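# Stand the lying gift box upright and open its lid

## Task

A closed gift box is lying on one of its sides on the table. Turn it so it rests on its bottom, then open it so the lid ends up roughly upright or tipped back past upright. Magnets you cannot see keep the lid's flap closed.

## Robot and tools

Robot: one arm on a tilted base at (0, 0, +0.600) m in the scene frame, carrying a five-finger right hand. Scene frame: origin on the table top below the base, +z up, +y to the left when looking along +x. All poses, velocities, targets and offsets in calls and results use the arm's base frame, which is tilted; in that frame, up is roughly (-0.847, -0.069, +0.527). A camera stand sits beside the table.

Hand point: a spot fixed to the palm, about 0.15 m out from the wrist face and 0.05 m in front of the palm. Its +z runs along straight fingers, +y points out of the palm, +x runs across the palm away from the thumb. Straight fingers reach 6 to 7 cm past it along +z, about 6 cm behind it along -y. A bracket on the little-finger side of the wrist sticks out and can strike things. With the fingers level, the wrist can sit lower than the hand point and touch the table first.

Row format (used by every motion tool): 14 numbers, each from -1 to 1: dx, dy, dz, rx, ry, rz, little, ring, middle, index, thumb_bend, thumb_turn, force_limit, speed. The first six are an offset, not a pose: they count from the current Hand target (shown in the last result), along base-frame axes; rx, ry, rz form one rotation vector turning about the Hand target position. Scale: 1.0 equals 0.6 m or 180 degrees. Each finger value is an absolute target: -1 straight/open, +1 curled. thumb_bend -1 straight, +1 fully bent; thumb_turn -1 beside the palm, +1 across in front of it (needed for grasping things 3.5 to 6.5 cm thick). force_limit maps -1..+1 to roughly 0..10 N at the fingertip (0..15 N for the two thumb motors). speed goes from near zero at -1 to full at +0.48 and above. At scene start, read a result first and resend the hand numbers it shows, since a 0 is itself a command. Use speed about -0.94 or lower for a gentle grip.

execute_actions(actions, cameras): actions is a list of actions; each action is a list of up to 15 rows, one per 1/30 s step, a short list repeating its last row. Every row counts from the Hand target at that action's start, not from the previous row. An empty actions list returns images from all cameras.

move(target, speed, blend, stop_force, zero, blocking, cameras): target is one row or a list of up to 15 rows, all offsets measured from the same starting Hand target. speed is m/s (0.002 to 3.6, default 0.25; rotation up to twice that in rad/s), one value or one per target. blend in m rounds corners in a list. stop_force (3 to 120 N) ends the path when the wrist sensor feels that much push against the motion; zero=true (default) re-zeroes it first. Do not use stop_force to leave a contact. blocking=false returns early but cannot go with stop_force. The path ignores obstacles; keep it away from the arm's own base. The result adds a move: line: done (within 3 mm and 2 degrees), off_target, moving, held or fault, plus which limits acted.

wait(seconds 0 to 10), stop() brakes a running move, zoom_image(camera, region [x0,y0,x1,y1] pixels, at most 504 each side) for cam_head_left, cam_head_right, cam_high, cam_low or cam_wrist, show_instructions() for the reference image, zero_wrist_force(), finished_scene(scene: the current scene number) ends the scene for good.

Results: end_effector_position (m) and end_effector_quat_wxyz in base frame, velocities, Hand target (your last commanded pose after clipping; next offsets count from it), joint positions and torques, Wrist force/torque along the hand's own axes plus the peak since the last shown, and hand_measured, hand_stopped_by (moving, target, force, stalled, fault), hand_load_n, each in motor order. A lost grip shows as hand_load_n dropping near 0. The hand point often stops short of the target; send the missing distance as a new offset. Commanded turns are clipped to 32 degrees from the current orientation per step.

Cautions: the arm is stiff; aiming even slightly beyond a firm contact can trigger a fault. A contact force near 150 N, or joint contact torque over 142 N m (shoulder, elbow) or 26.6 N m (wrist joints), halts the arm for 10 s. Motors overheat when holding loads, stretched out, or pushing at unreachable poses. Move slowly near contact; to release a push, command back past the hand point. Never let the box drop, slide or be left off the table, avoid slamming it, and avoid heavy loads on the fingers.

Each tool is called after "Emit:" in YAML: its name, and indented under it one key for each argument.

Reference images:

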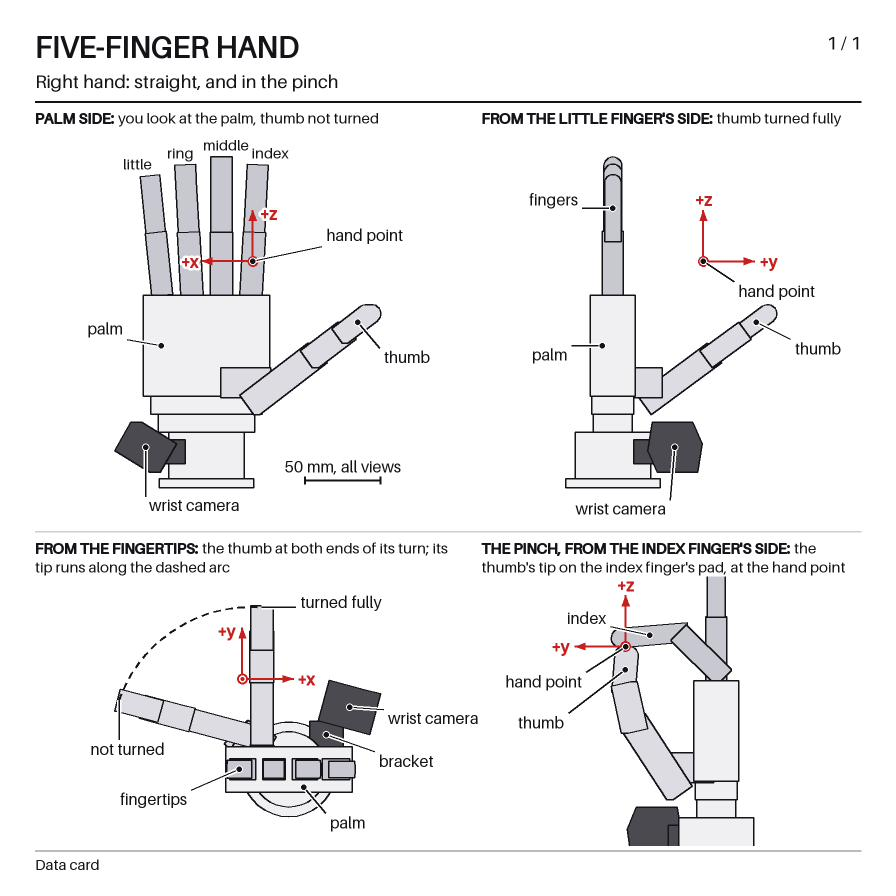

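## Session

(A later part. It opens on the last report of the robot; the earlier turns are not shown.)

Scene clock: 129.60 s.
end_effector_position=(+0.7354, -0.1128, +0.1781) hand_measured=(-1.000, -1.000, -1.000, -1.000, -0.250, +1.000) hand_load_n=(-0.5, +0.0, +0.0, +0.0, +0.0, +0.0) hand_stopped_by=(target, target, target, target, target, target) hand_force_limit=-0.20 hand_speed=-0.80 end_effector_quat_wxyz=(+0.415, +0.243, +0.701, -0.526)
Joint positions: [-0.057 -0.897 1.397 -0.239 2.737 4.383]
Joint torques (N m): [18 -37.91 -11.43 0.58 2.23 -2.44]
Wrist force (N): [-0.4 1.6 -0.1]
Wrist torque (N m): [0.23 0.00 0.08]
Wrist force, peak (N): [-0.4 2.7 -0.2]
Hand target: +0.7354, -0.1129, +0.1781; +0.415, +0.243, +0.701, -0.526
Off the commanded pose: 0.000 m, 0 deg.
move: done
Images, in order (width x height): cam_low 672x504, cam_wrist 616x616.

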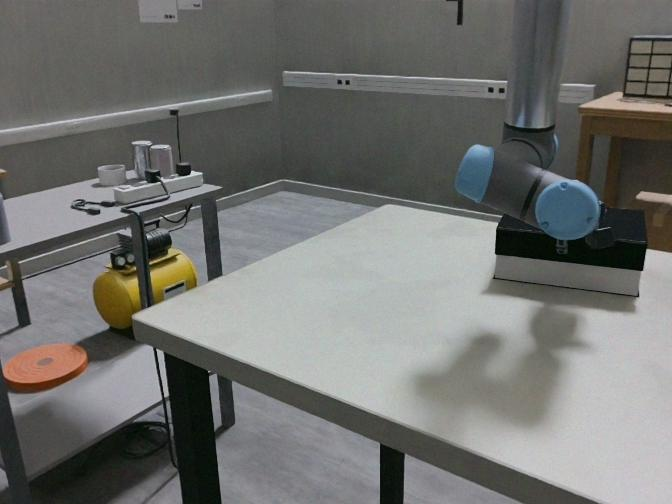

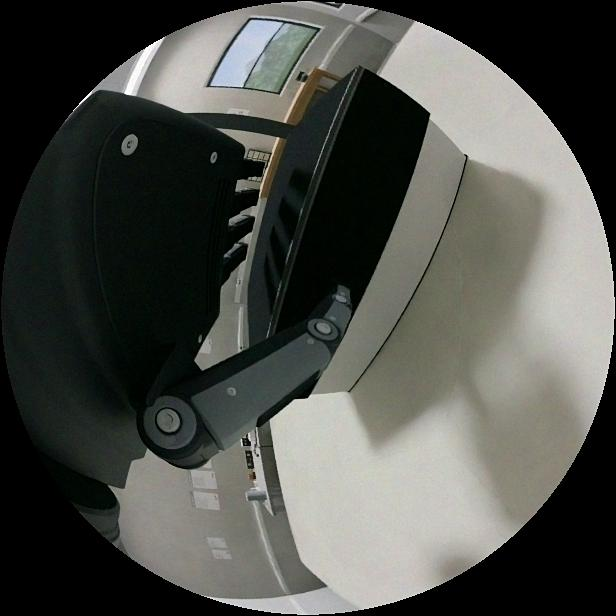

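Emit:
move:
  target:
    - [-0.0076,0.0583,-0.0047,-0.0344,-0.009,-0.0564,-1,-1,-1,-1,-0.5,1,-0.6,0]
    - [0.0265,0.0277,-0.0207,-0.0344,-0.009,-0.0564,-1,-1,-1,-1,-0.5,1,-0.6,0]
  speed: 0.12
  cameras: ["cam_head_left","cam_wrist","cam_low"]

Emit:
zoom_image:
  camera: "cam_wrist"
  region: [220, 50, 520, 400]

Emit:
zoom_image:
  camera: "cam_head_left"
  region: [200, 180, 360, 340]

Scene clock: 134.13 s.
end_effector_position=(+0.7513, -0.0963, +0.1657) hand_measured=(-1.000, -1.000, -1.000, -1.000, -0.500, +1.000) hand_load_n=(+0.0, +0.0, +0.0, +0.0, +0.0, +0.0) hand_stopped_by=(target, target, target, target, target, target) hand_force_limit=-0.60 hand_speed=0.00 end_effector_quat_wxyz=(+0.389, +0.288, +0.642, -0.595)
Joint positions: [0.011 -0.788 1.306 -0.585 2.995 4.077]
Joint torques (N m): [18.32 -47.49 9.93 1.42 3.25 1.08]
Wrist force (N): [-0.1 2.0 -0.3]
Wrist torque (N m): [0.29 -0.03 0.08]
Wrist force, peak (N): [-0.2 3.1 0.6]
Hand target: +0.7513, -0.0962, +0.1657; +0.389, +0.288, +0.642, -0.595
Off the commanded pose: 0.000 m, 0 deg.
move: done
Images, in order (width x height): cam_head_left 672x504, cam_low 672x504, cam_wrist 616x616.

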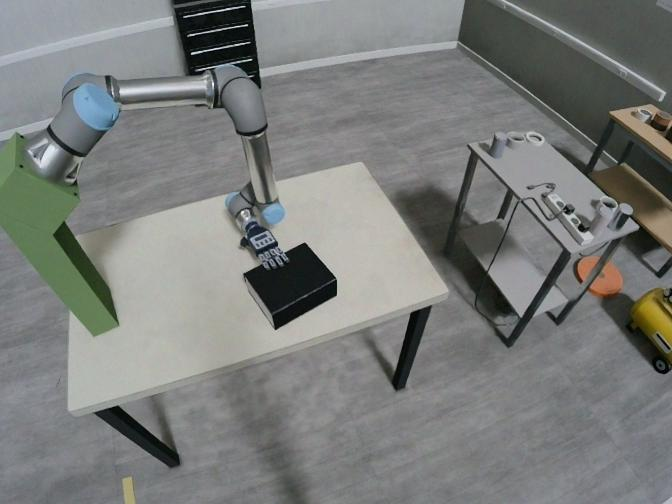

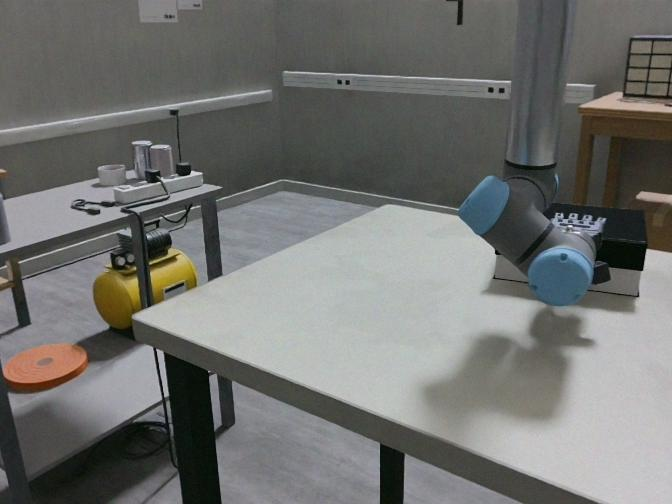

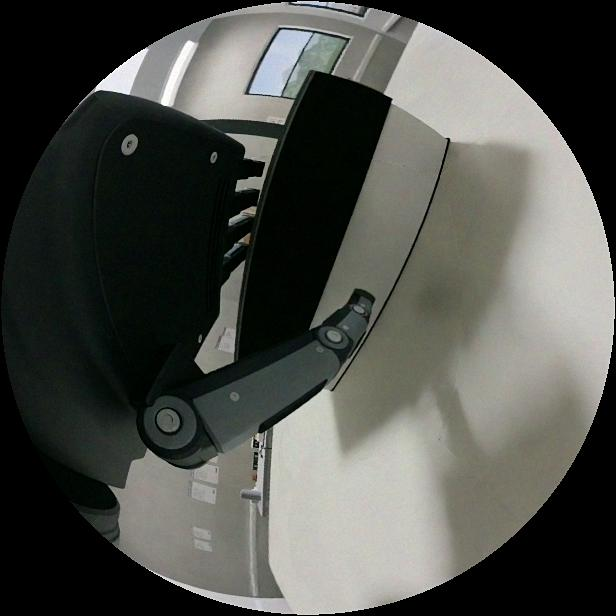

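Scaled by 1.440 from the camera's 616x616 image, which has a finer 880x880 frame.

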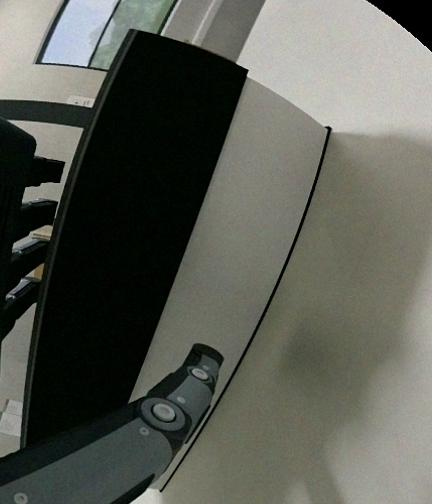

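Scaled by 3.150 from the camera's 672x504 image, which has a finer 960x720 frame.

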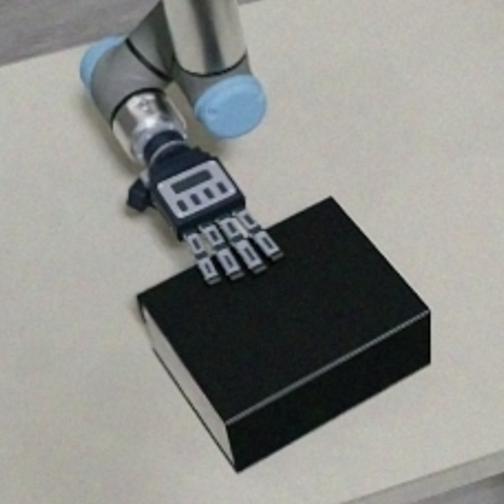

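Emit:
move:
  target: [0.0045,-0.0346,0.0028,0,0,0,-1,-1,-1,-1,-0.45,1,-0.6,0]
  speed: 0.06

Emit:
move:
  target: [0.0282,0.0023,-0.0176,0,0,0,-1,-1,-1,-1,-0.45,1,-0.6,0]
  speed: 0.015
  stop_force: 4
  cameras: ["cam_head_left","cam_wrist","cam_low"]

Emit:
zoom_image:
  camera: "cam_wrist"
  region: [220, 50, 520, 400]

Emit:
zoom_image:
  camera: "cam_low"
  region: [422, 140, 672, 360]

Scene clock: 135.13 s.
end_effector_position=(+0.7540, -0.1172, +0.1674) hand_measured=(-1.000, -1.000, -1.000, -1.000, -0.450, +1.000) hand_load_n=(+0.0, +0.0, +0.0, +0.0, +0.0, +0.0) hand_stopped_by=(target, target, target, target, target, target) hand_force_limit=-0.60 hand_speed=0.00 end_effector_quat_wxyz=(+0.389, +0.288, +0.642, -0.595) end_effector_velocity=(-0.001, +0.002, +0.001) end_effector_angular_velocity=(+0.001, -0.002, -0.002)
Joint positions: [-0.021 -0.79 1.306 -0.571 2.963 4.089]
Joint velocities: [0.004 0 -0.001 0 0.007 0.001]
Joint torques (N m): [21 -46.43 -11.62 2.63 3.86 2.08]
Wrist force (N): [-0.5 2.0 -0.4]
Wrist torque (N m): [0.30 0.04 0.04]
Wrist force, peak (N): [-0.3 2.1 -0.8]
Hand target: +0.7540, -0.1170, +0.1674; +0.389, +0.288, +0.642, -0.595
Off the commanded pose: 0.000 m, 0 deg.
move: done

Scene clock: 136.57 s.
end_effector_position=(+0.7615, -0.1163, +0.1627) hand_measured=(-1.000, -1.000, -1.000, -1.000, -0.450, +1.000) hand_load_n=(+0.0, +0.0, +0.5, +0.0, +0.0, +0.0) hand_stopped_by=(target, target, target, target, target, target) hand_force_limit=-0.60 hand_speed=0.00 end_effector_quat_wxyz=(+0.389, +0.288, +0.642, -0.595)
Joint positions: [-0.02 -0.768 1.279 -0.566 2.964 4.088]
Joint torques (N m): [3.41 -55.49 13.09 0.11 -1.9 -0.49]
Wrist force (N): [-0.3 -0.2 0.3]
Wrist torque (N m): [0.43 0.03 0.09]
Wrist force, peak (N): [-1.1 -10.3 -2.1]
Hand target: +0.7615, -0.1164, +0.1627; +0.389, +0.288, +0.642, -0.595 (not the last commanded pose)
Off the commanded pose: 0.011 m, 0 deg.
move: contact
Images, in order (width x height): cam_head_left 672x504, cam_low 672x504, cam_wrist 616x616.

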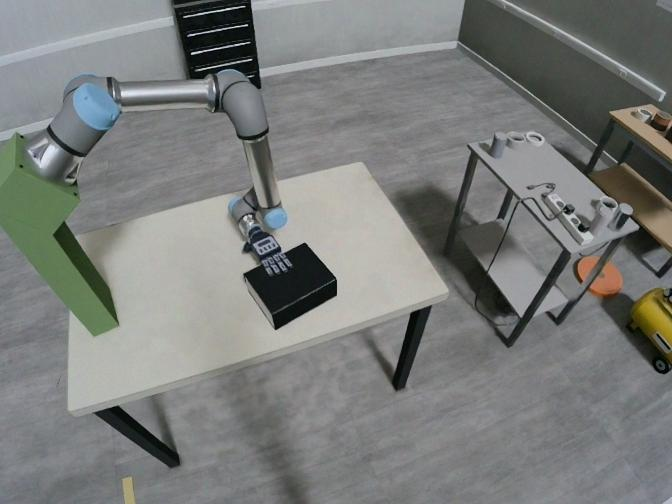

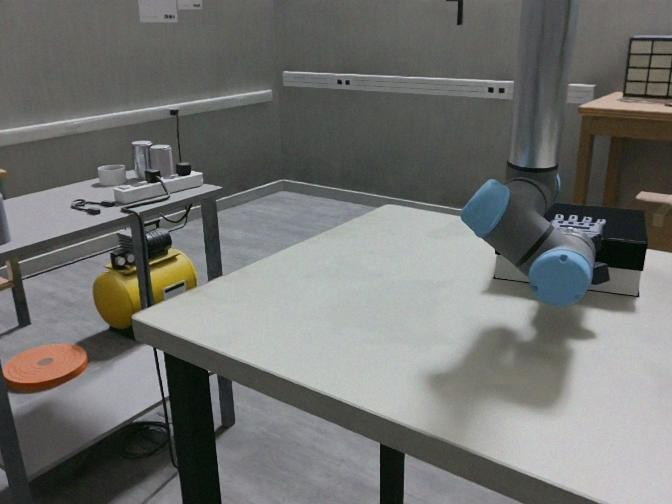

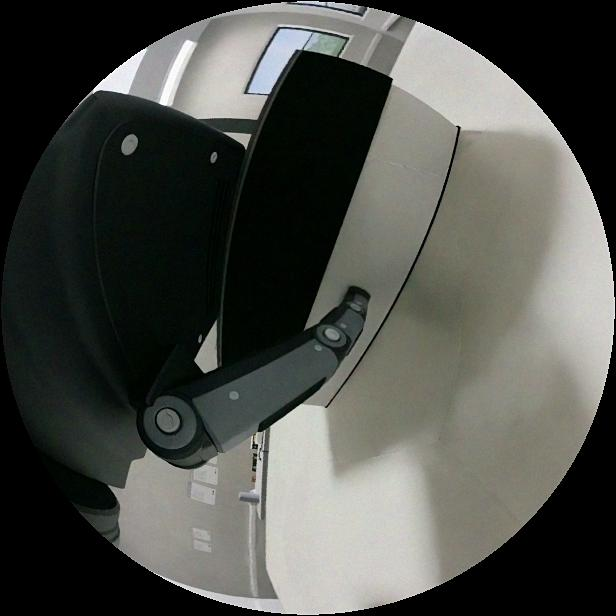

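Scaled by 1.440 from the camera's 616x616 image, which has a finer 880x880 frame.

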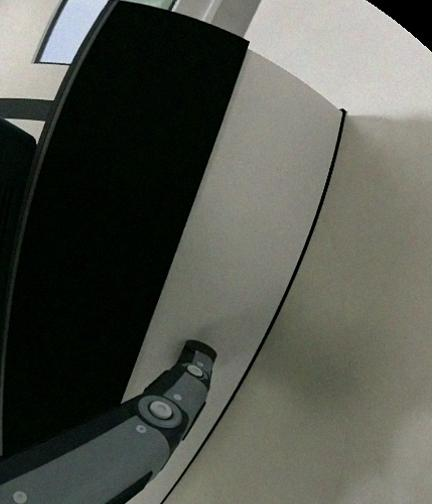

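Scaled by 2.016 from the camera's 672x504 image, which has a finer 960x720 frame.

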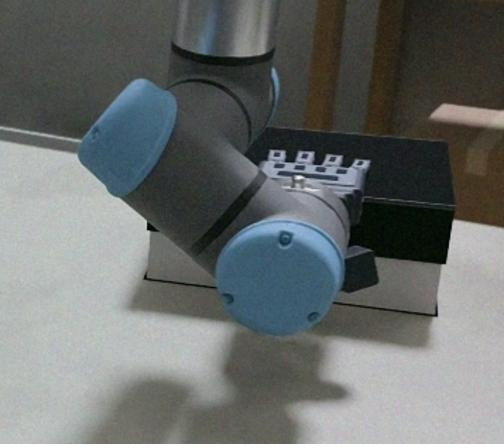

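Emit:
move:
  target: [0,0,0,0,0,0,-1,-1,-1,-1,0.4,1,-0.73,-0.75]
  cameras: ["cam_wrist"]

Emit:
zoom_image:
  camera: "cam_wrist"
  region: [220, 50, 520, 400]

Scene clock: 137.33 s.
end_effector_position=(+0.7615, -0.1164, +0.1627) hand_measured=(-1.000, -1.000, -1.000, -1.000, -0.418, +1.000) hand_load_n=(+0.0, +0.0, +0.5, +0.0, +2.5, +0.0) hand_stopped_by=(target, target, target, target, force, target) hand_force_limit=-0.73 hand_speed=-0.75 end_effector_quat_wxyz=(+0.389, +0.288, +0.642, -0.595)
Joint positions: [-0.02 -0.768 1.279 -0.566 2.964 4.088]
Joint torques (N m): [-4.17 -54.84 12.54 -0.05 -1.05 0.65]
Wrist force (N): [-0.5 0.1 -0.5]
Wrist torque (N m): [0.40 0.04 0.08]
Wrist force, peak (N): [-0.2 0.5 -1.0]
Hand target: +0.7615, -0.1164, +0.1627; +0.389, +0.288, +0.642, -0.595
Off the commanded pose: 0.000 m, 0 deg.
move: done
Images, in order (width x height): cam_wrist 616x616.

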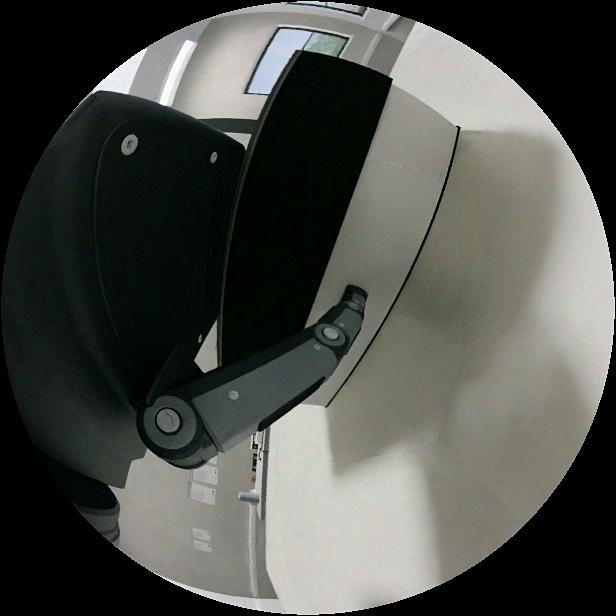

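Scaled by 1.440 from the camera's 616x616 image, which has a finer 880x880 frame.

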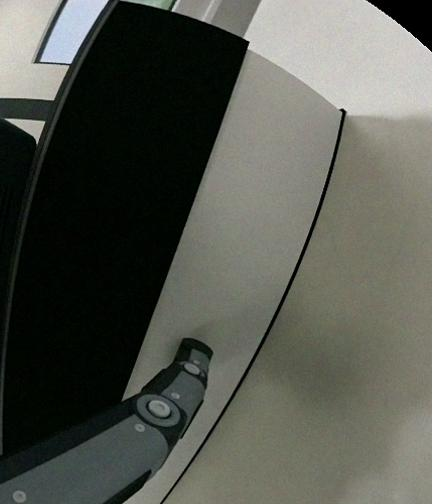

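Emit:
move:
  target:
    - [0,0,0,0,0,0,-1,-1,-1,-1,-0.45,1,-0.73,0]
    - [-0.0071,-0.0006,0.0044,0,0,0,-1,-1,-1,-1,-0.45,1,-0.73,0]
    - [-0.009,0.0142,0.0032,0,0,0,-1,-1,-1,-1,-0.45,1,-0.73,0]
  speed: 0.05

Emit:
move:
  target: [0.0141,0.0011,-0.0088,0,0,0,-1,-1,-1,-1,-0.45,1,-0.73,0]
  speed: 0.015
  stop_force: 4

Emit:
move:
  target: [0,0,0,0,0,0,-1,-1,-1,-1,0.5,1,-0.73,-0.75]
  cameras: ["cam_wrist"]

Emit:
zoom_image:
  camera: "cam_wrist"
  region: [220, 50, 520, 400]

Scene clock: 139.20 s.
end_effector_position=(+0.7561, -0.1077, +0.1646) hand_measured=(-1.000, -1.000, -1.000, -1.000, -0.450, +1.000) hand_load_n=(+0.0, +0.0, +0.0, +0.0, +0.0, +0.5) hand_stopped_by=(target, target, target, target, target, target) hand_force_limit=-0.73 hand_speed=0.00 end_effector_quat_wxyz=(+0.389, +0.288, +0.642, -0.595) end_effector_velocity=(+0.001, -0.003, +0.000) end_effector_angular_velocity=(-0.001, +0.001, +0.003)
Joint positions: [-0.007 -0.78 1.295 -0.575 2.978 4.084]
Joint velocities: [-0.006 -0.001 0 0.001 -0.009 -0.001]
Joint torques (N m): [-3.84 -43.69 -2.54 0.52 -1.43 -2.22]
Wrist force (N): [-0.5 2.5 -0.3]
Wrist torque (N m): [0.36 0.03 0.14]
Wrist force, peak (N): [-0.6 2.5 -0.7]
Hand target: +0.7561, -0.1079, +0.1646; +0.389, +0.288, +0.642, -0.595
Off the commanded pose: 0.000 m, 0 deg.
move: done

Scene clock: 140.30 s.
end_effector_position=(+0.7604, -0.1076, +0.1619) hand_measured=(-1.000, -1.000, -1.000, -1.000, -0.450, +1.000) hand_load_n=(+0.0, +0.0, +0.5, +0.0, +0.0, +0.0) hand_stopped_by=(target, target, target, target, target, target) hand_force_limit=-0.73 hand_speed=0.00 end_effector_quat_wxyz=(+0.389, +0.288, +0.642, -0.595)
Joint positions: [-0.006 -0.767 1.279 -0.572 2.978 4.083]
Joint torques (N m): [-2.47 -55.19 13.36 0.13 -2.02 -0.52]
Wrist force (N): [0.3 0.1 0.5]
Wrist torque (N m): [0.47 -0.06 0.16]
Wrist force, peak (N): [-1.5 -9.4 -2.1]
Hand target: +0.7604, -0.1077, +0.1620; +0.389, +0.288, +0.642, -0.595 (not the last commanded pose)
Off the commanded pose: 0.005 m, 0 deg.
move: contact

Scene clock: 141.53 s.
end_effector_position=(+0.7604, -0.1077, +0.1620) hand_measured=(-1.000, -1.000, -1.000, -1.000, -0.106, +1.000) hand_load_n=(+0.0, +0.0, +0.0, +0.5, +2.0, +0.0) hand_stopped_by=(target, target, target, target, force, target) hand_force_limit=-0.73 hand_speed=-0.75 end_effector_quat_wxyz=(+0.389, +0.288, +0.642, -0.595)
Joint positions: [-0.007 -0.767 1.279 -0.572 2.978 4.083]
Joint torques (N m): [-3.97 -54.9 12.18 0.12 -1.59 0.32]
Wrist force (N): [0.3 1.0 -1.0]
Wrist torque (N m): [0.53 -0.01 0.16]
Wrist force, peak (N): [0.4 1.2 -1.1]
Hand target: +0.7604, -0.1077, +0.1620; +0.389, +0.288, +0.642, -0.595
Off the commanded pose: 0.000 m, 0 deg.
move: done
Images, in order (width x height): cam_wrist 616x616.

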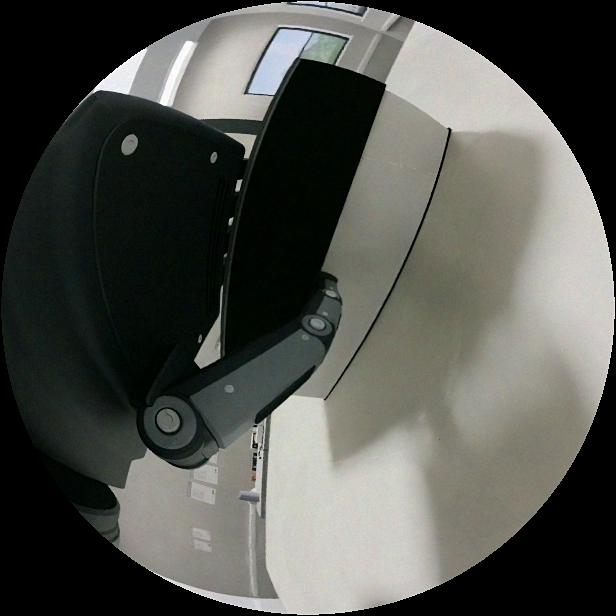

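Scaled by 1.440 from the camera's 616x616 image, which has a finer 880x880 frame.

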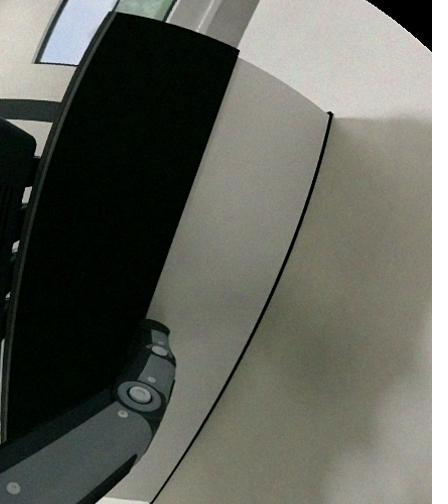

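Emit:
move:
  target: [-0.0188,0.0037,0.011,0.0115,0.003,0.0188,-1,-1,-1,-1,0.5,1,-0.73,-0.75]
  speed: 0.03
  cameras: ["cam_wrist","cam_head_left","cam_low"]

Emit:
zoom_image:
  camera: "cam_wrist"
  region: [220, 50, 520, 400]

Emit:
zoom_image:
  camera: "cam_head_left"
  region: [200, 180, 360, 340]

Emit:
zoom_image:
  camera: "cam_low"
  region: [472, 160, 672, 340]

Scene clock: 143.37 s.
end_effector_position=(+0.7490, -0.1055, +0.1686) hand_measured=(-1.000, -1.000, -1.000, -1.000, -0.106, +1.000) hand_load_n=(+0.0, +0.0, +0.0, +0.0, +0.0, +0.0) hand_stopped_by=(target, target, target, target, force, target) hand_force_limit=-0.73 hand_speed=-0.75 end_effector_quat_wxyz=(+0.398, +0.273, +0.663, -0.572) end_effector_velocity=(+0.000, +0.000, +0.000) end_effector_angular_velocity=(-0.002, -0.002, -0.005)
Joint positions: [-0.014 -0.803 1.301 -0.378 2.909 4.257]
Joint velocities: [0 0.002 -0.002 -0.006 0.005 -0.004]
Joint torques (N m): [2.25 -36.54 -11.76 0.51 4.01 -2.37]
Wrist force (N): [-0.1 2.6 -0.1]
Wrist torque (N m): [0.39 -0.02 0.12]
Wrist force, peak (N): [-0.1 3.7 -0.8]
Hand target: +0.7491, -0.1054, +0.1686; +0.398, +0.273, +0.662, -0.573
Off the commanded pose: 0.000 m, 0 deg.
move: done
Images, in order (width x height): cam_head_left 672x504, cam_low 672x504, cam_wrist 616x616.

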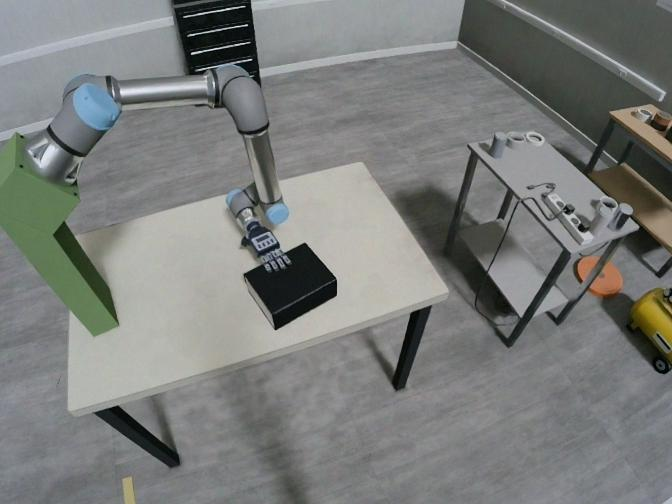

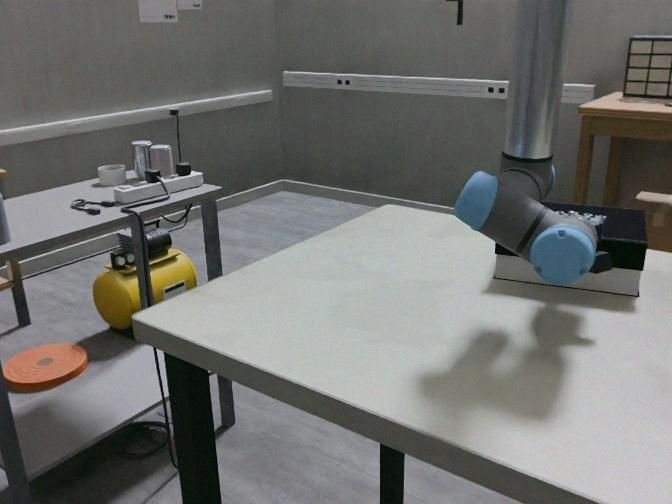

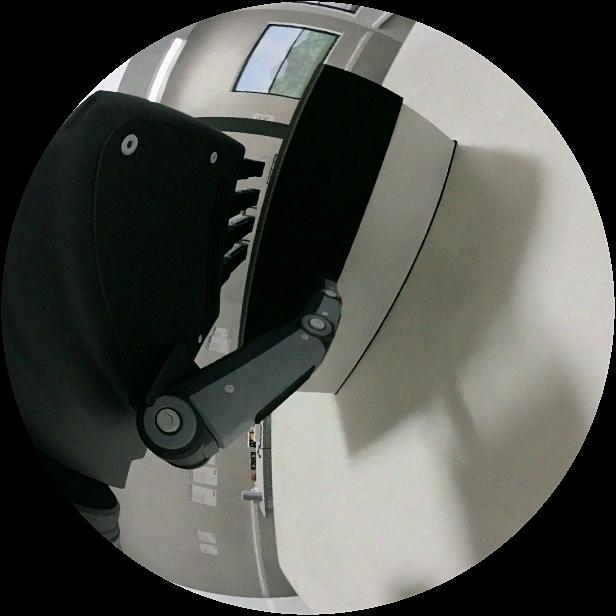

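Scaled by 1.440 from the camera's 616x616 image, which has a finer 880x880 frame.

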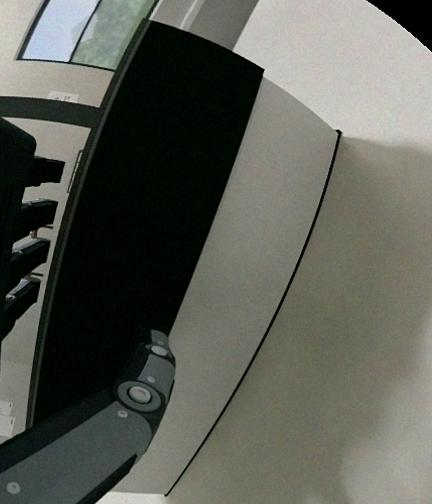

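Scaled by 3.150 from the camera's 672x504 image, which has a finer 960x720 frame.

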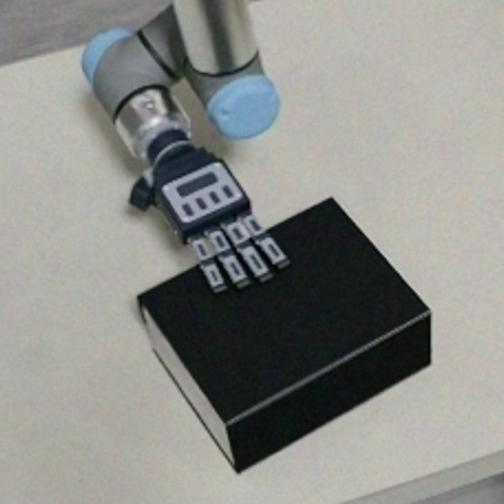

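Scaled by 2.520 from the camera's 672x504 image, which has a finer 960x720 frame.

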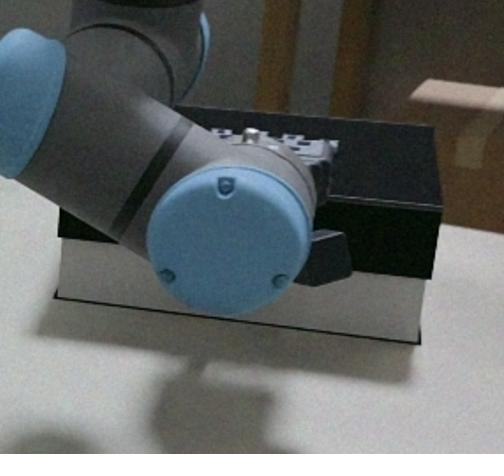

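Emit:
move:
  target:
    - [0,0,0,0,0,0,-1,-1,-1,-1,-0.5,1,-0.73,0]
    - [0.0118,-0.0031,-0.0066,-0.0115,-0.003,-0.0188,-1,-1,-1,-1,-0.5,1,-0.73,0]
  speed: 0.05

Emit:
move:
  target: [0.0141,0.0011,-0.0088,0,0,0,-1,-1,-1,-1,-0.5,1,-0.73,0]
  speed: 0.015
  stop_force: 4

Emit:
move:
  target: [0,0,0,0,0,0,-1,-1,-1,-1,0.5,1,-0.3,-0.7]
  cameras: ["cam_wrist","cam_head_left"]

Emit:
zoom_image:
  camera: "cam_wrist"
  region: [220, 50, 520, 400]

Scene clock: 146.37 s.
end_effector_position=(+0.7561, -0.1072, +0.1645) hand_measured=(-1.000, -1.000, -1.000, -1.000, -0.500, +1.000) hand_load_n=(+0.0, +0.0, +0.0, +0.0, +0.0, +0.0) hand_stopped_by=(target, target, target, target, target, target) hand_force_limit=-0.73 hand_speed=0.00 end_effector_quat_wxyz=(+0.389, +0.288, +0.642, -0.595)
Joint positions: [-0.006 -0.779 1.295 -0.576 2.978 4.083]
Joint torques (N m): [8.63 -50.12 -7.89 3.63 -1.02 2.9]
Wrist force (N): [0.0 2.9 -0.4]
Wrist torque (N m): [0.42 -0.05 0.18]
Wrist force, peak (N): [0.1 3.2 -0.3]
Hand target: +0.7562, -0.1073, +0.1646; +0.389, +0.288, +0.642, -0.595
Off the commanded pose: 0.000 m, 0 deg.
move: done

Scene clock: 147.53 s.
end_effector_position=(+0.7603, -0.1070, +0.1620) hand_measured=(-1.000, -1.000, -1.000, -1.000, -0.500, +1.000) hand_load_n=(+0.0, +0.0, +0.0, +0.0, +0.0, +0.0) hand_stopped_by=(target, target, target, target, target, target) hand_force_limit=-0.73 hand_speed=0.00 end_effector_quat_wxyz=(+0.389, +0.288, +0.642, -0.595)
Joint positions: [-0.006 -0.767 1.279 -0.573 2.979 4.083]
Joint torques (N m): [2.24 -55.56 12.77 0.07 -1.74 0.95]
Wrist force (N): [-0.3 0.7 0.2]
Wrist torque (N m): [0.38 0.05 0.11]
Wrist force, peak (N): [-0.7 -7.8 -1.9]
Hand target: +0.7603, -0.1070, +0.1620; +0.389, +0.288, +0.642, -0.595 (not the last commanded pose)
Off the commanded pose: 0.005 m, 0 deg.
move: contact

Scene clock: 150.13 s.
end_effector_position=(+0.7603, -0.1070, +0.1620) hand_measured=(-1.000, -1.000, -1.000, -1.000, +0.500, +1.000) hand_load_n=(+0.0, +0.0, +0.5, +0.0, +0.5, +0.0) hand_stopped_by=(target, target, target, target, target, target) hand_force_limit=-0.30 hand_speed=-0.70 end_effector_quat_wxyz=(+0.389, +0.288, +0.642, -0.595)
Joint positions: [-0.006 -0.767 1.279 -0.573 2.979 4.083]
Joint torques (N m): [-3.59 -54.71 9.81 0.47 0.06 1.2]
Wrist force (N): [-0.5 0.1 0.2]
Wrist torque (N m): [0.40 0.02 0.09]
Wrist force, peak (N): [-0.5 1.9 -0.8]
Hand target: +0.7603, -0.1070, +0.1620; +0.389, +0.288, +0.642, -0.595
Off the commanded pose: 0.000 m, 0 deg.
move: done
Images, in order (width x height): cam_head_left 672x504, cam_wrist 616x616.

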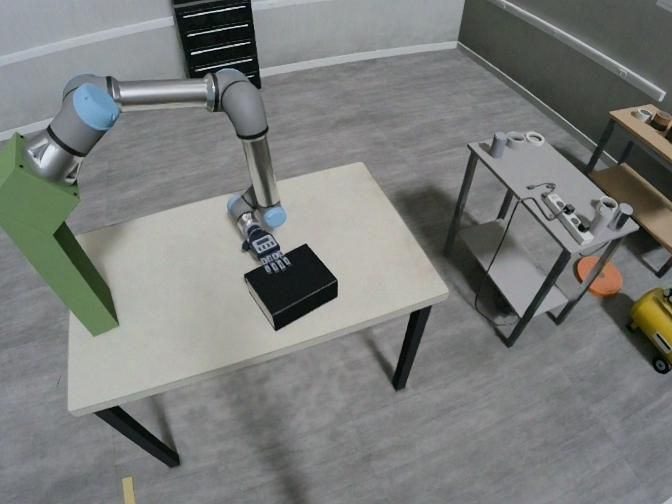

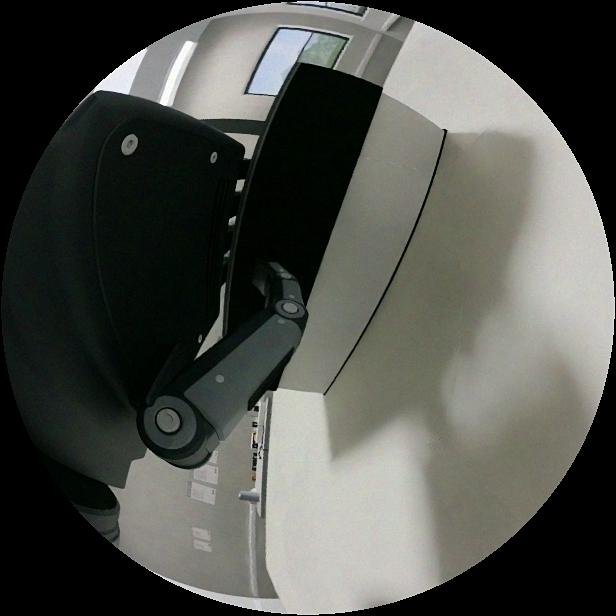

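Scaled by 1.440 from the camera's 616x616 image, which has a finer 880x880 frame.

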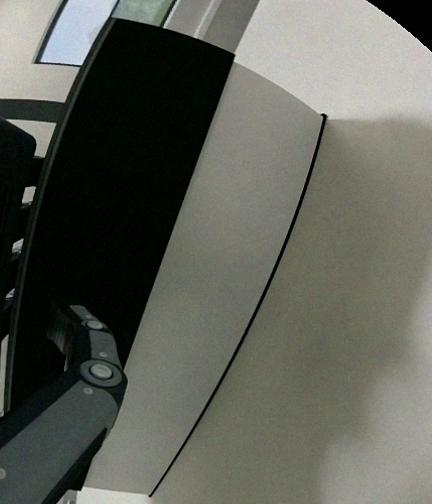

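Emit:
move:
  target:
    - [0,0,0,0,0,0,-1,-1,-1,-1,-0.5,1,-0.3,0]
    - [-0.0047,-0.0004,0.0029,0,0,0,-1,-1,-1,-1,-0.5,1,-0.3,0]
    - [-0.003,-0.0136,0.004,0,0,0,-1,-1,-1,-1,-0.5,1,-0.3,0]
  speed: 0.05

Emit:
move:
  target: [0.0141,0.0011,-0.0088,0,0,0,-1,-1,-1,-1,-0.5,1,-0.3,0]
  speed: 0.015
  stop_force: 5

Emit:
move:
  target: [0,0,0,0,0,0,-1,-1,-1,-1,0.5,1,-0.3,-0.7]
  cameras: ["cam_wrist","cam_head_left"]

Emit:
zoom_image:
  camera: "cam_wrist"
  region: [220, 50, 520, 400]

Scene clock: 152.47 s.
end_effector_position=(+0.7584, -0.1154, +0.1644) hand_measured=(-1.000, -1.000, -1.000, -1.000, -0.500, +1.000) hand_load_n=(+0.0, +0.0, +0.0, +0.0, +0.0, +0.0) hand_stopped_by=(target, target, target, target, target, target) hand_force_limit=-0.30 hand_speed=0.00 end_effector_quat_wxyz=(+0.389, +0.288, +0.642, -0.595) end_effector_velocity=(-0.001, +0.003, +0.000) end_effector_angular_velocity=(+0.000, +0.000, -0.002)
Joint positions: [-0.018 -0.777 1.29 -0.57 2.966 4.087]
Joint velocities: [0.005 0.001 -0.001 0 0.007 0]
Joint torques (N m): [19.28 -43.91 -10.76 2.77 3.61 2.05]
Wrist force (N): [-0.7 2.3 -0.2]
Wrist torque (N m): [0.34 0.06 0.04]
Wrist force, peak (N): [-0.7 2.7 -0.3]
Hand target: +0.7585, -0.1152, +0.1644; +0.389, +0.288, +0.642, -0.595
Off the commanded pose: 0.000 m, 0 deg.
move: done

Scene clock: 153.53 s.
end_effector_position=(+0.7614, -0.1149, +0.1626) hand_measured=(-1.000, -1.000, -1.000, -1.000, -0.500, +1.000) hand_load_n=(+0.0, +0.0, +0.5, +0.5, +0.0, +0.0) hand_stopped_by=(target, target, target, target, target, target) hand_force_limit=-0.30 hand_speed=0.00 end_effector_quat_wxyz=(+0.389, +0.288, +0.642, -0.595)
Joint positions: [-0.018 -0.768 1.279 -0.568 2.967 4.087]
Joint torques (N m): [0.64 -55.34 12.77 -0.06 -2.16 1.16]
Wrist force (N): [-0.4 -0.8 0.6]
Wrist torque (N m): [0.39 0.01 0.03]
Wrist force, peak (N): [-1.3 -9.9 -2.0]
Hand target: +0.7614, -0.1150, +0.1627; +0.389, +0.288, +0.642, -0.595 (not the last commanded pose)
Off the commanded pose: 0.007 m, 0 deg.
move: contact

Scene clock: 154.70 s.
end_effector_position=(+0.7614, -0.1150, +0.1627) hand_measured=(-1.000, -1.000, -1.000, -1.000, -0.120, +1.000) hand_load_n=(+0.0, +0.0, +0.5, +0.5, +7.0, +0.5) hand_stopped_by=(target, target, target, target, force, target) hand_force_limit=-0.30 hand_speed=-0.70 end_effector_quat_wxyz=(+0.389, +0.288, +0.642, -0.595)
Joint positions: [-0.018 -0.768 1.279 -0.568 2.967 4.087]
Joint torques (N m): [-4.14 -56.08 11.7 0.52 -1.08 1.39]
Wrist force (N): [-0.8 1.2 -0.2]
Wrist torque (N m): [0.46 0.05 0.05]
Wrist force, peak (N): [-0.7 1.5 -0.4]
Hand target: +0.7614, -0.1150, +0.1627; +0.389, +0.288, +0.642, -0.595
Off the commanded pose: 0.000 m, 0 deg.
move: done
Images, in order (width x height): cam_head_left 672x504, cam_wrist 616x616.

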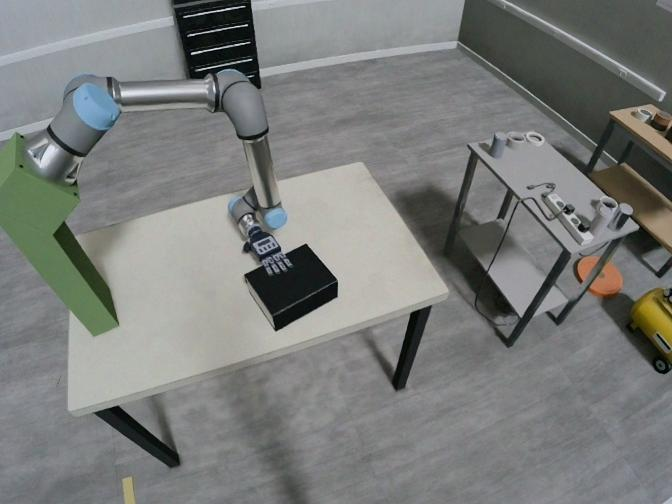

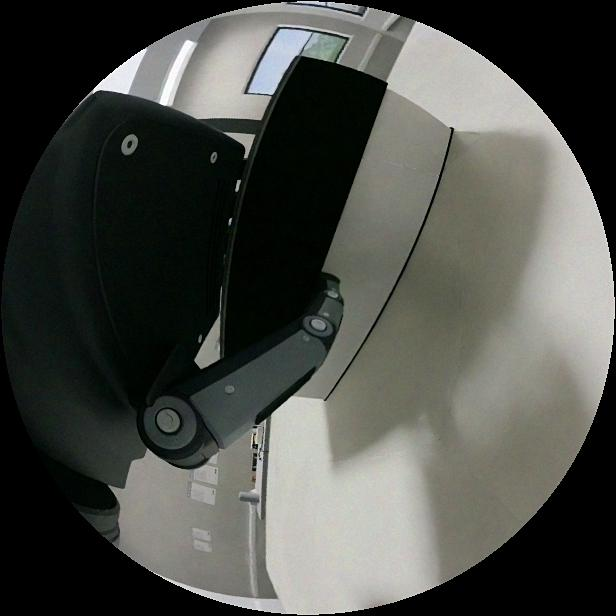

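Scaled by 1.440 from the camera's 616x616 image, which has a finer 880x880 frame.

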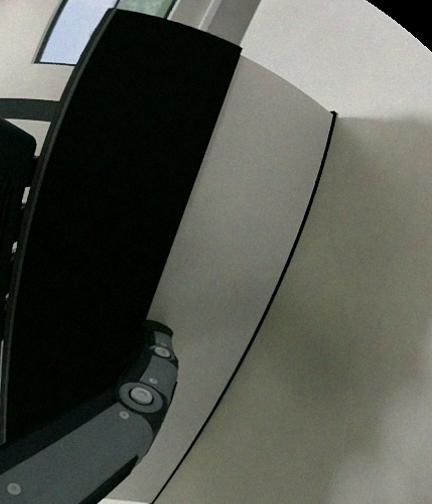

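Emit:
move:
  target: [-0.0285,0.005,0.0167,0.0172,0.0045,0.0282,-1,-1,-1,-1,0.5,1,-0.3,-0.7]
  speed: 0.03
  cameras: ["cam_wrist","cam_head_left","cam_low"]

Emit:
zoom_image:
  camera: "cam_wrist"
  region: [220, 50, 520, 400]

Emit:
zoom_image:
  camera: "cam_low"
  region: [472, 160, 672, 340]

Scene clock: 157.03 s.
end_effector_position=(+0.7443, -0.1120, +0.1727) hand_measured=(-1.000, -1.000, -1.000, -1.000, -0.120, +1.000) hand_load_n=(+0.0, +0.0, +0.5, +0.5, +6.0, +0.5) hand_stopped_by=(target, target, target, target, force, target) hand_force_limit=-0.30 hand_speed=-0.70 end_effector_quat_wxyz=(+0.403, +0.266, +0.672, -0.561) end_effector_velocity=(+0.000, -0.001, +0.000) end_effector_angular_velocity=(-0.002, -0.003, -0.006)
Joint positions: [-0.032 -0.832 1.33 -0.332 2.861 4.3]
Joint velocities: [0 0.002 -0.002 -0.005 0.005 -0.003]
Joint torques (N m): [4.73 -37.95 -10.76 0.44 3.61 -2.48]
Wrist force (N): [-0.8 2.0 -0.1]
Wrist torque (N m): [0.47 0.05 0.05]
Wrist force, peak (N): [-0.5 3.3 0.4]
Hand target: +0.7443, -0.1120, +0.1727; +0.403, +0.266, +0.672, -0.561
Off the commanded pose: 0.000 m, 0 deg.
move: done
Images, in order (width x height): cam_head_left 672x504, cam_low 672x504, cam_wrist 616x616.

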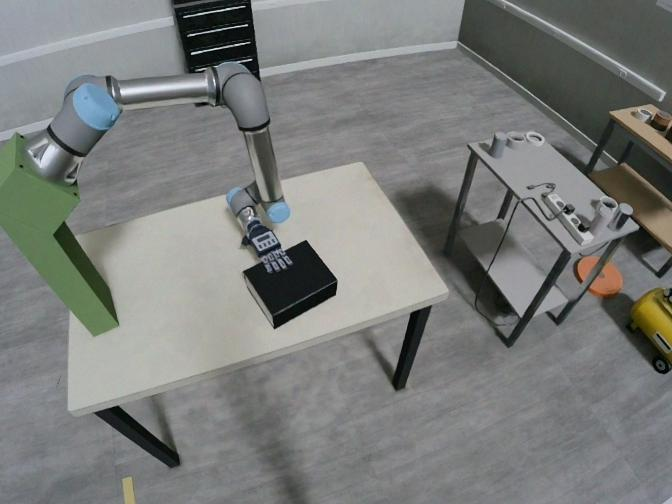

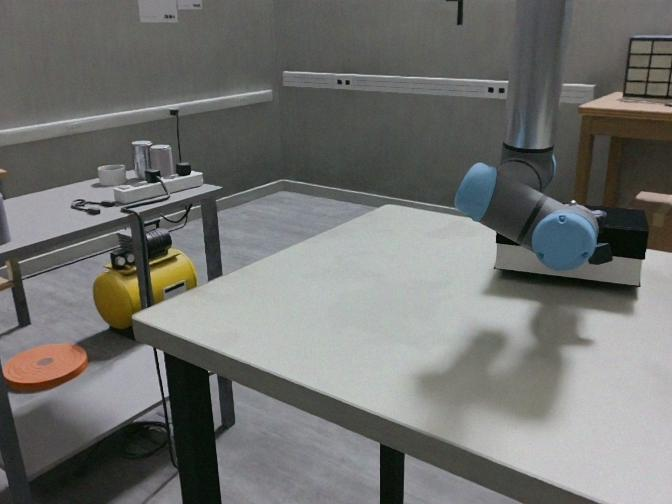

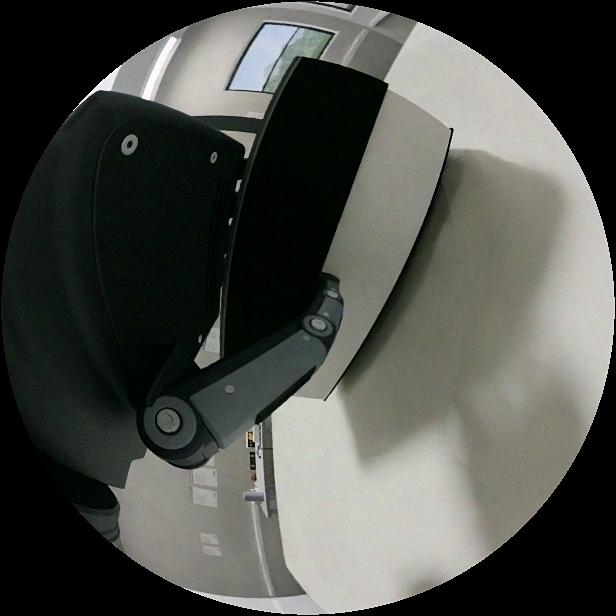

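Scaled by 1.440 from the camera's 616x616 image, which has a finer 880x880 frame.

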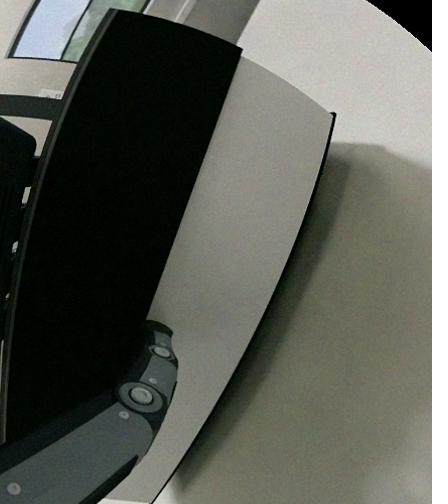

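Scaled by 2.520 from the camera's 672x504 image, which has a finer 960x720 frame.

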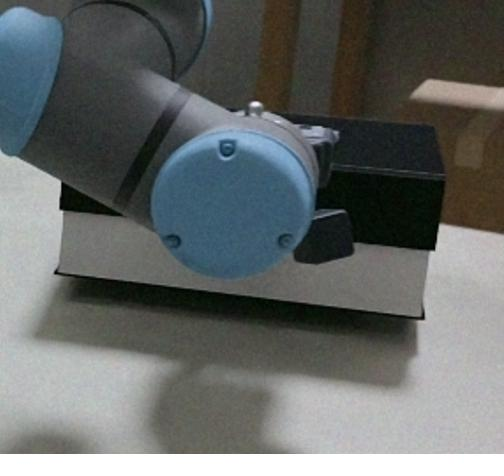

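Emit:
move:
  target: [0,0,0,0,0,0,-1,-1,-1,-1,-0.124,1,-0.3,-0.95]

Emit:
move:
  target: [0,0,0,0,0,0,-1,-1,-1,-1,-0.127,1,-0.3,-0.95]

Emit:
move:
  target: [0,0,0,0,0,0,-1,-1,-1,-1,-0.130,1,-0.3,-0.95]
  cameras: ["cam_wrist","cam_low"]

Emit:
zoom_image:
  camera: "cam_wrist"
  region: [220, 50, 520, 400]

Scene clock: 158.60 s.
end_effector_position=(+0.7443, -0.1120, +0.1727) hand_measured=(-1.000, -1.000, -1.000, -1.000, -0.126, +1.000) hand_load_n=(+0.0, +0.0, +0.5, +0.0, +4.5, +0.5) hand_stopped_by=(target, target, target, target, target, target) hand_force_limit=-0.30 hand_speed=-0.95 end_effector_quat_wxyz=(+0.403, +0.266, +0.672, -0.561)
Joint positions: [-0.032 -0.831 1.33 -0.332 2.861 4.3]
Joint torques (N m): [19.84 -37.74 -9.13 0.43 3.82 -2.35]
Wrist force (N): [-0.7 2.2 -0.2]
Wrist torque (N m): [0.43 0.07 0.10]
Wrist force, peak (N): [-0.6 2.4 -0.1]
Hand target: +0.7443, -0.1120, +0.1727; +0.403, +0.266, +0.672, -0.561
Off the commanded pose: 0.000 m, 0 deg.
move: done

Scene clock: 159.10 s.
end_effector_position=(+0.7443, -0.1120, +0.1727) hand_measured=(-1.000, -1.000, -1.000, -1.000, -0.130, +1.000) hand_load_n=(+0.0, +0.0, +0.5, +0.0, +3.0, +0.5) hand_stopped_by=(target, target, target, target, target, target) hand_force_limit=-0.30 hand_speed=-0.95 end_effector_quat_wxyz=(+0.403, +0.266, +0.672, -0.561)
Joint positions: [-0.032 -0.831 1.33 -0.332 2.861 4.3]
Joint torques (N m): [20.39 -38.19 -7.9 0.59 3.67 -2.21]
Wrist force (N): [-0.4 2.7 0.1]
Wrist torque (N m): [0.35 0.02 0.12]
Wrist force, peak (N): [-0.6 2.9 0.0]
Hand target: +0.7443, -0.1120, +0.1727; +0.403, +0.266, +0.672, -0.561
Off the commanded pose: 0.000 m, 0 deg.
move: done

Scene clock: 159.60 s.
end_effector_position=(+0.7443, -0.1120, +0.1727) hand_measured=(-1.000, -1.000, -1.000, -1.000, -0.132, +1.000) hand_load_n=(+0.0, +0.0, +0.0, +0.0, +3.0, +0.5) hand_stopped_by=(target, target, target, target, target, target) hand_force_limit=-0.30 hand_speed=-0.95 end_effector_quat_wxyz=(+0.403, +0.266, +0.672, -0.561)
Joint positions: [-0.032 -0.831 1.33 -0.332 2.861 4.3]
Joint torques (N m): [19.62 -39.05 -5.5 0.72 3.78 -2.15]
Wrist force (N): [-0.6 2.9 0.0]
Wrist torque (N m): [0.35 0.06 0.10]
Wrist force, peak (N): [-0.7 3.0 0.1]
Hand target: +0.7443, -0.1120, +0.1727; +0.403, +0.266, +0.672, -0.561
Off the commanded pose: 0.000 m, 0 deg.
move: done
Images, in order (width x height): cam_low 672x504, cam_wrist 616x616.

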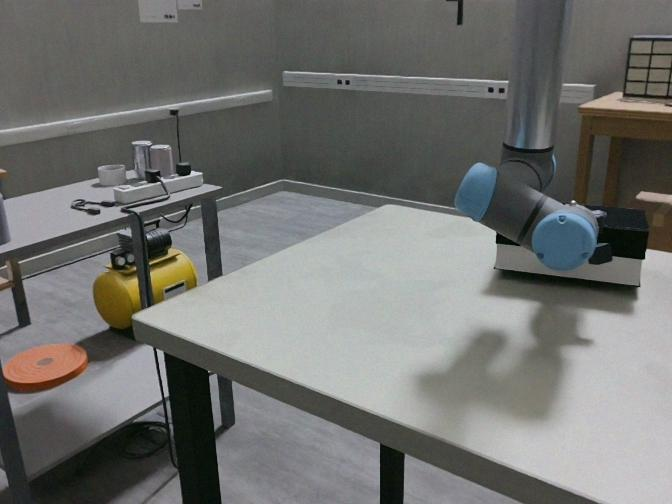

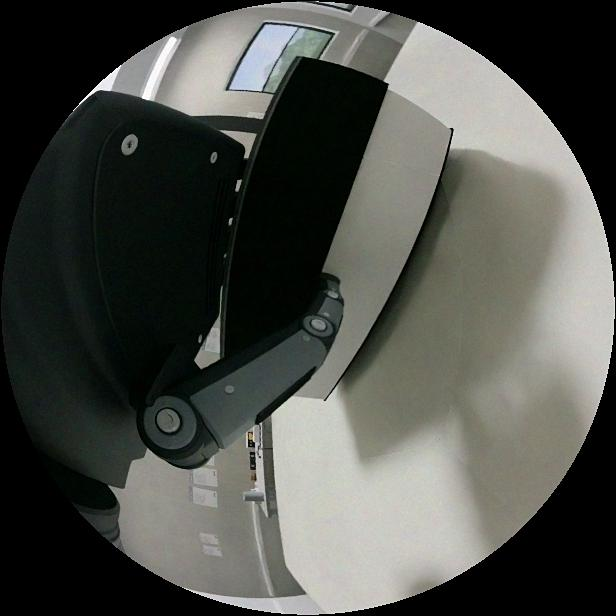

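Scaled by 1.440 from the camera's 616x616 image, which has a finer 880x880 frame.

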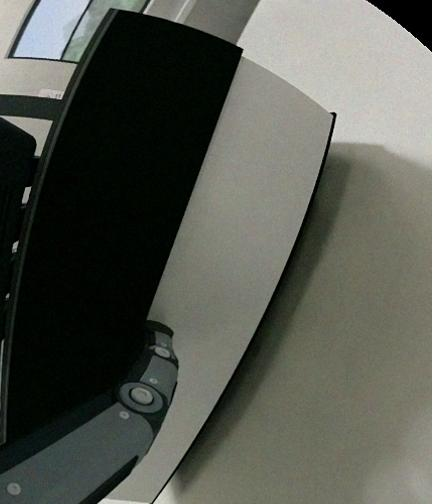

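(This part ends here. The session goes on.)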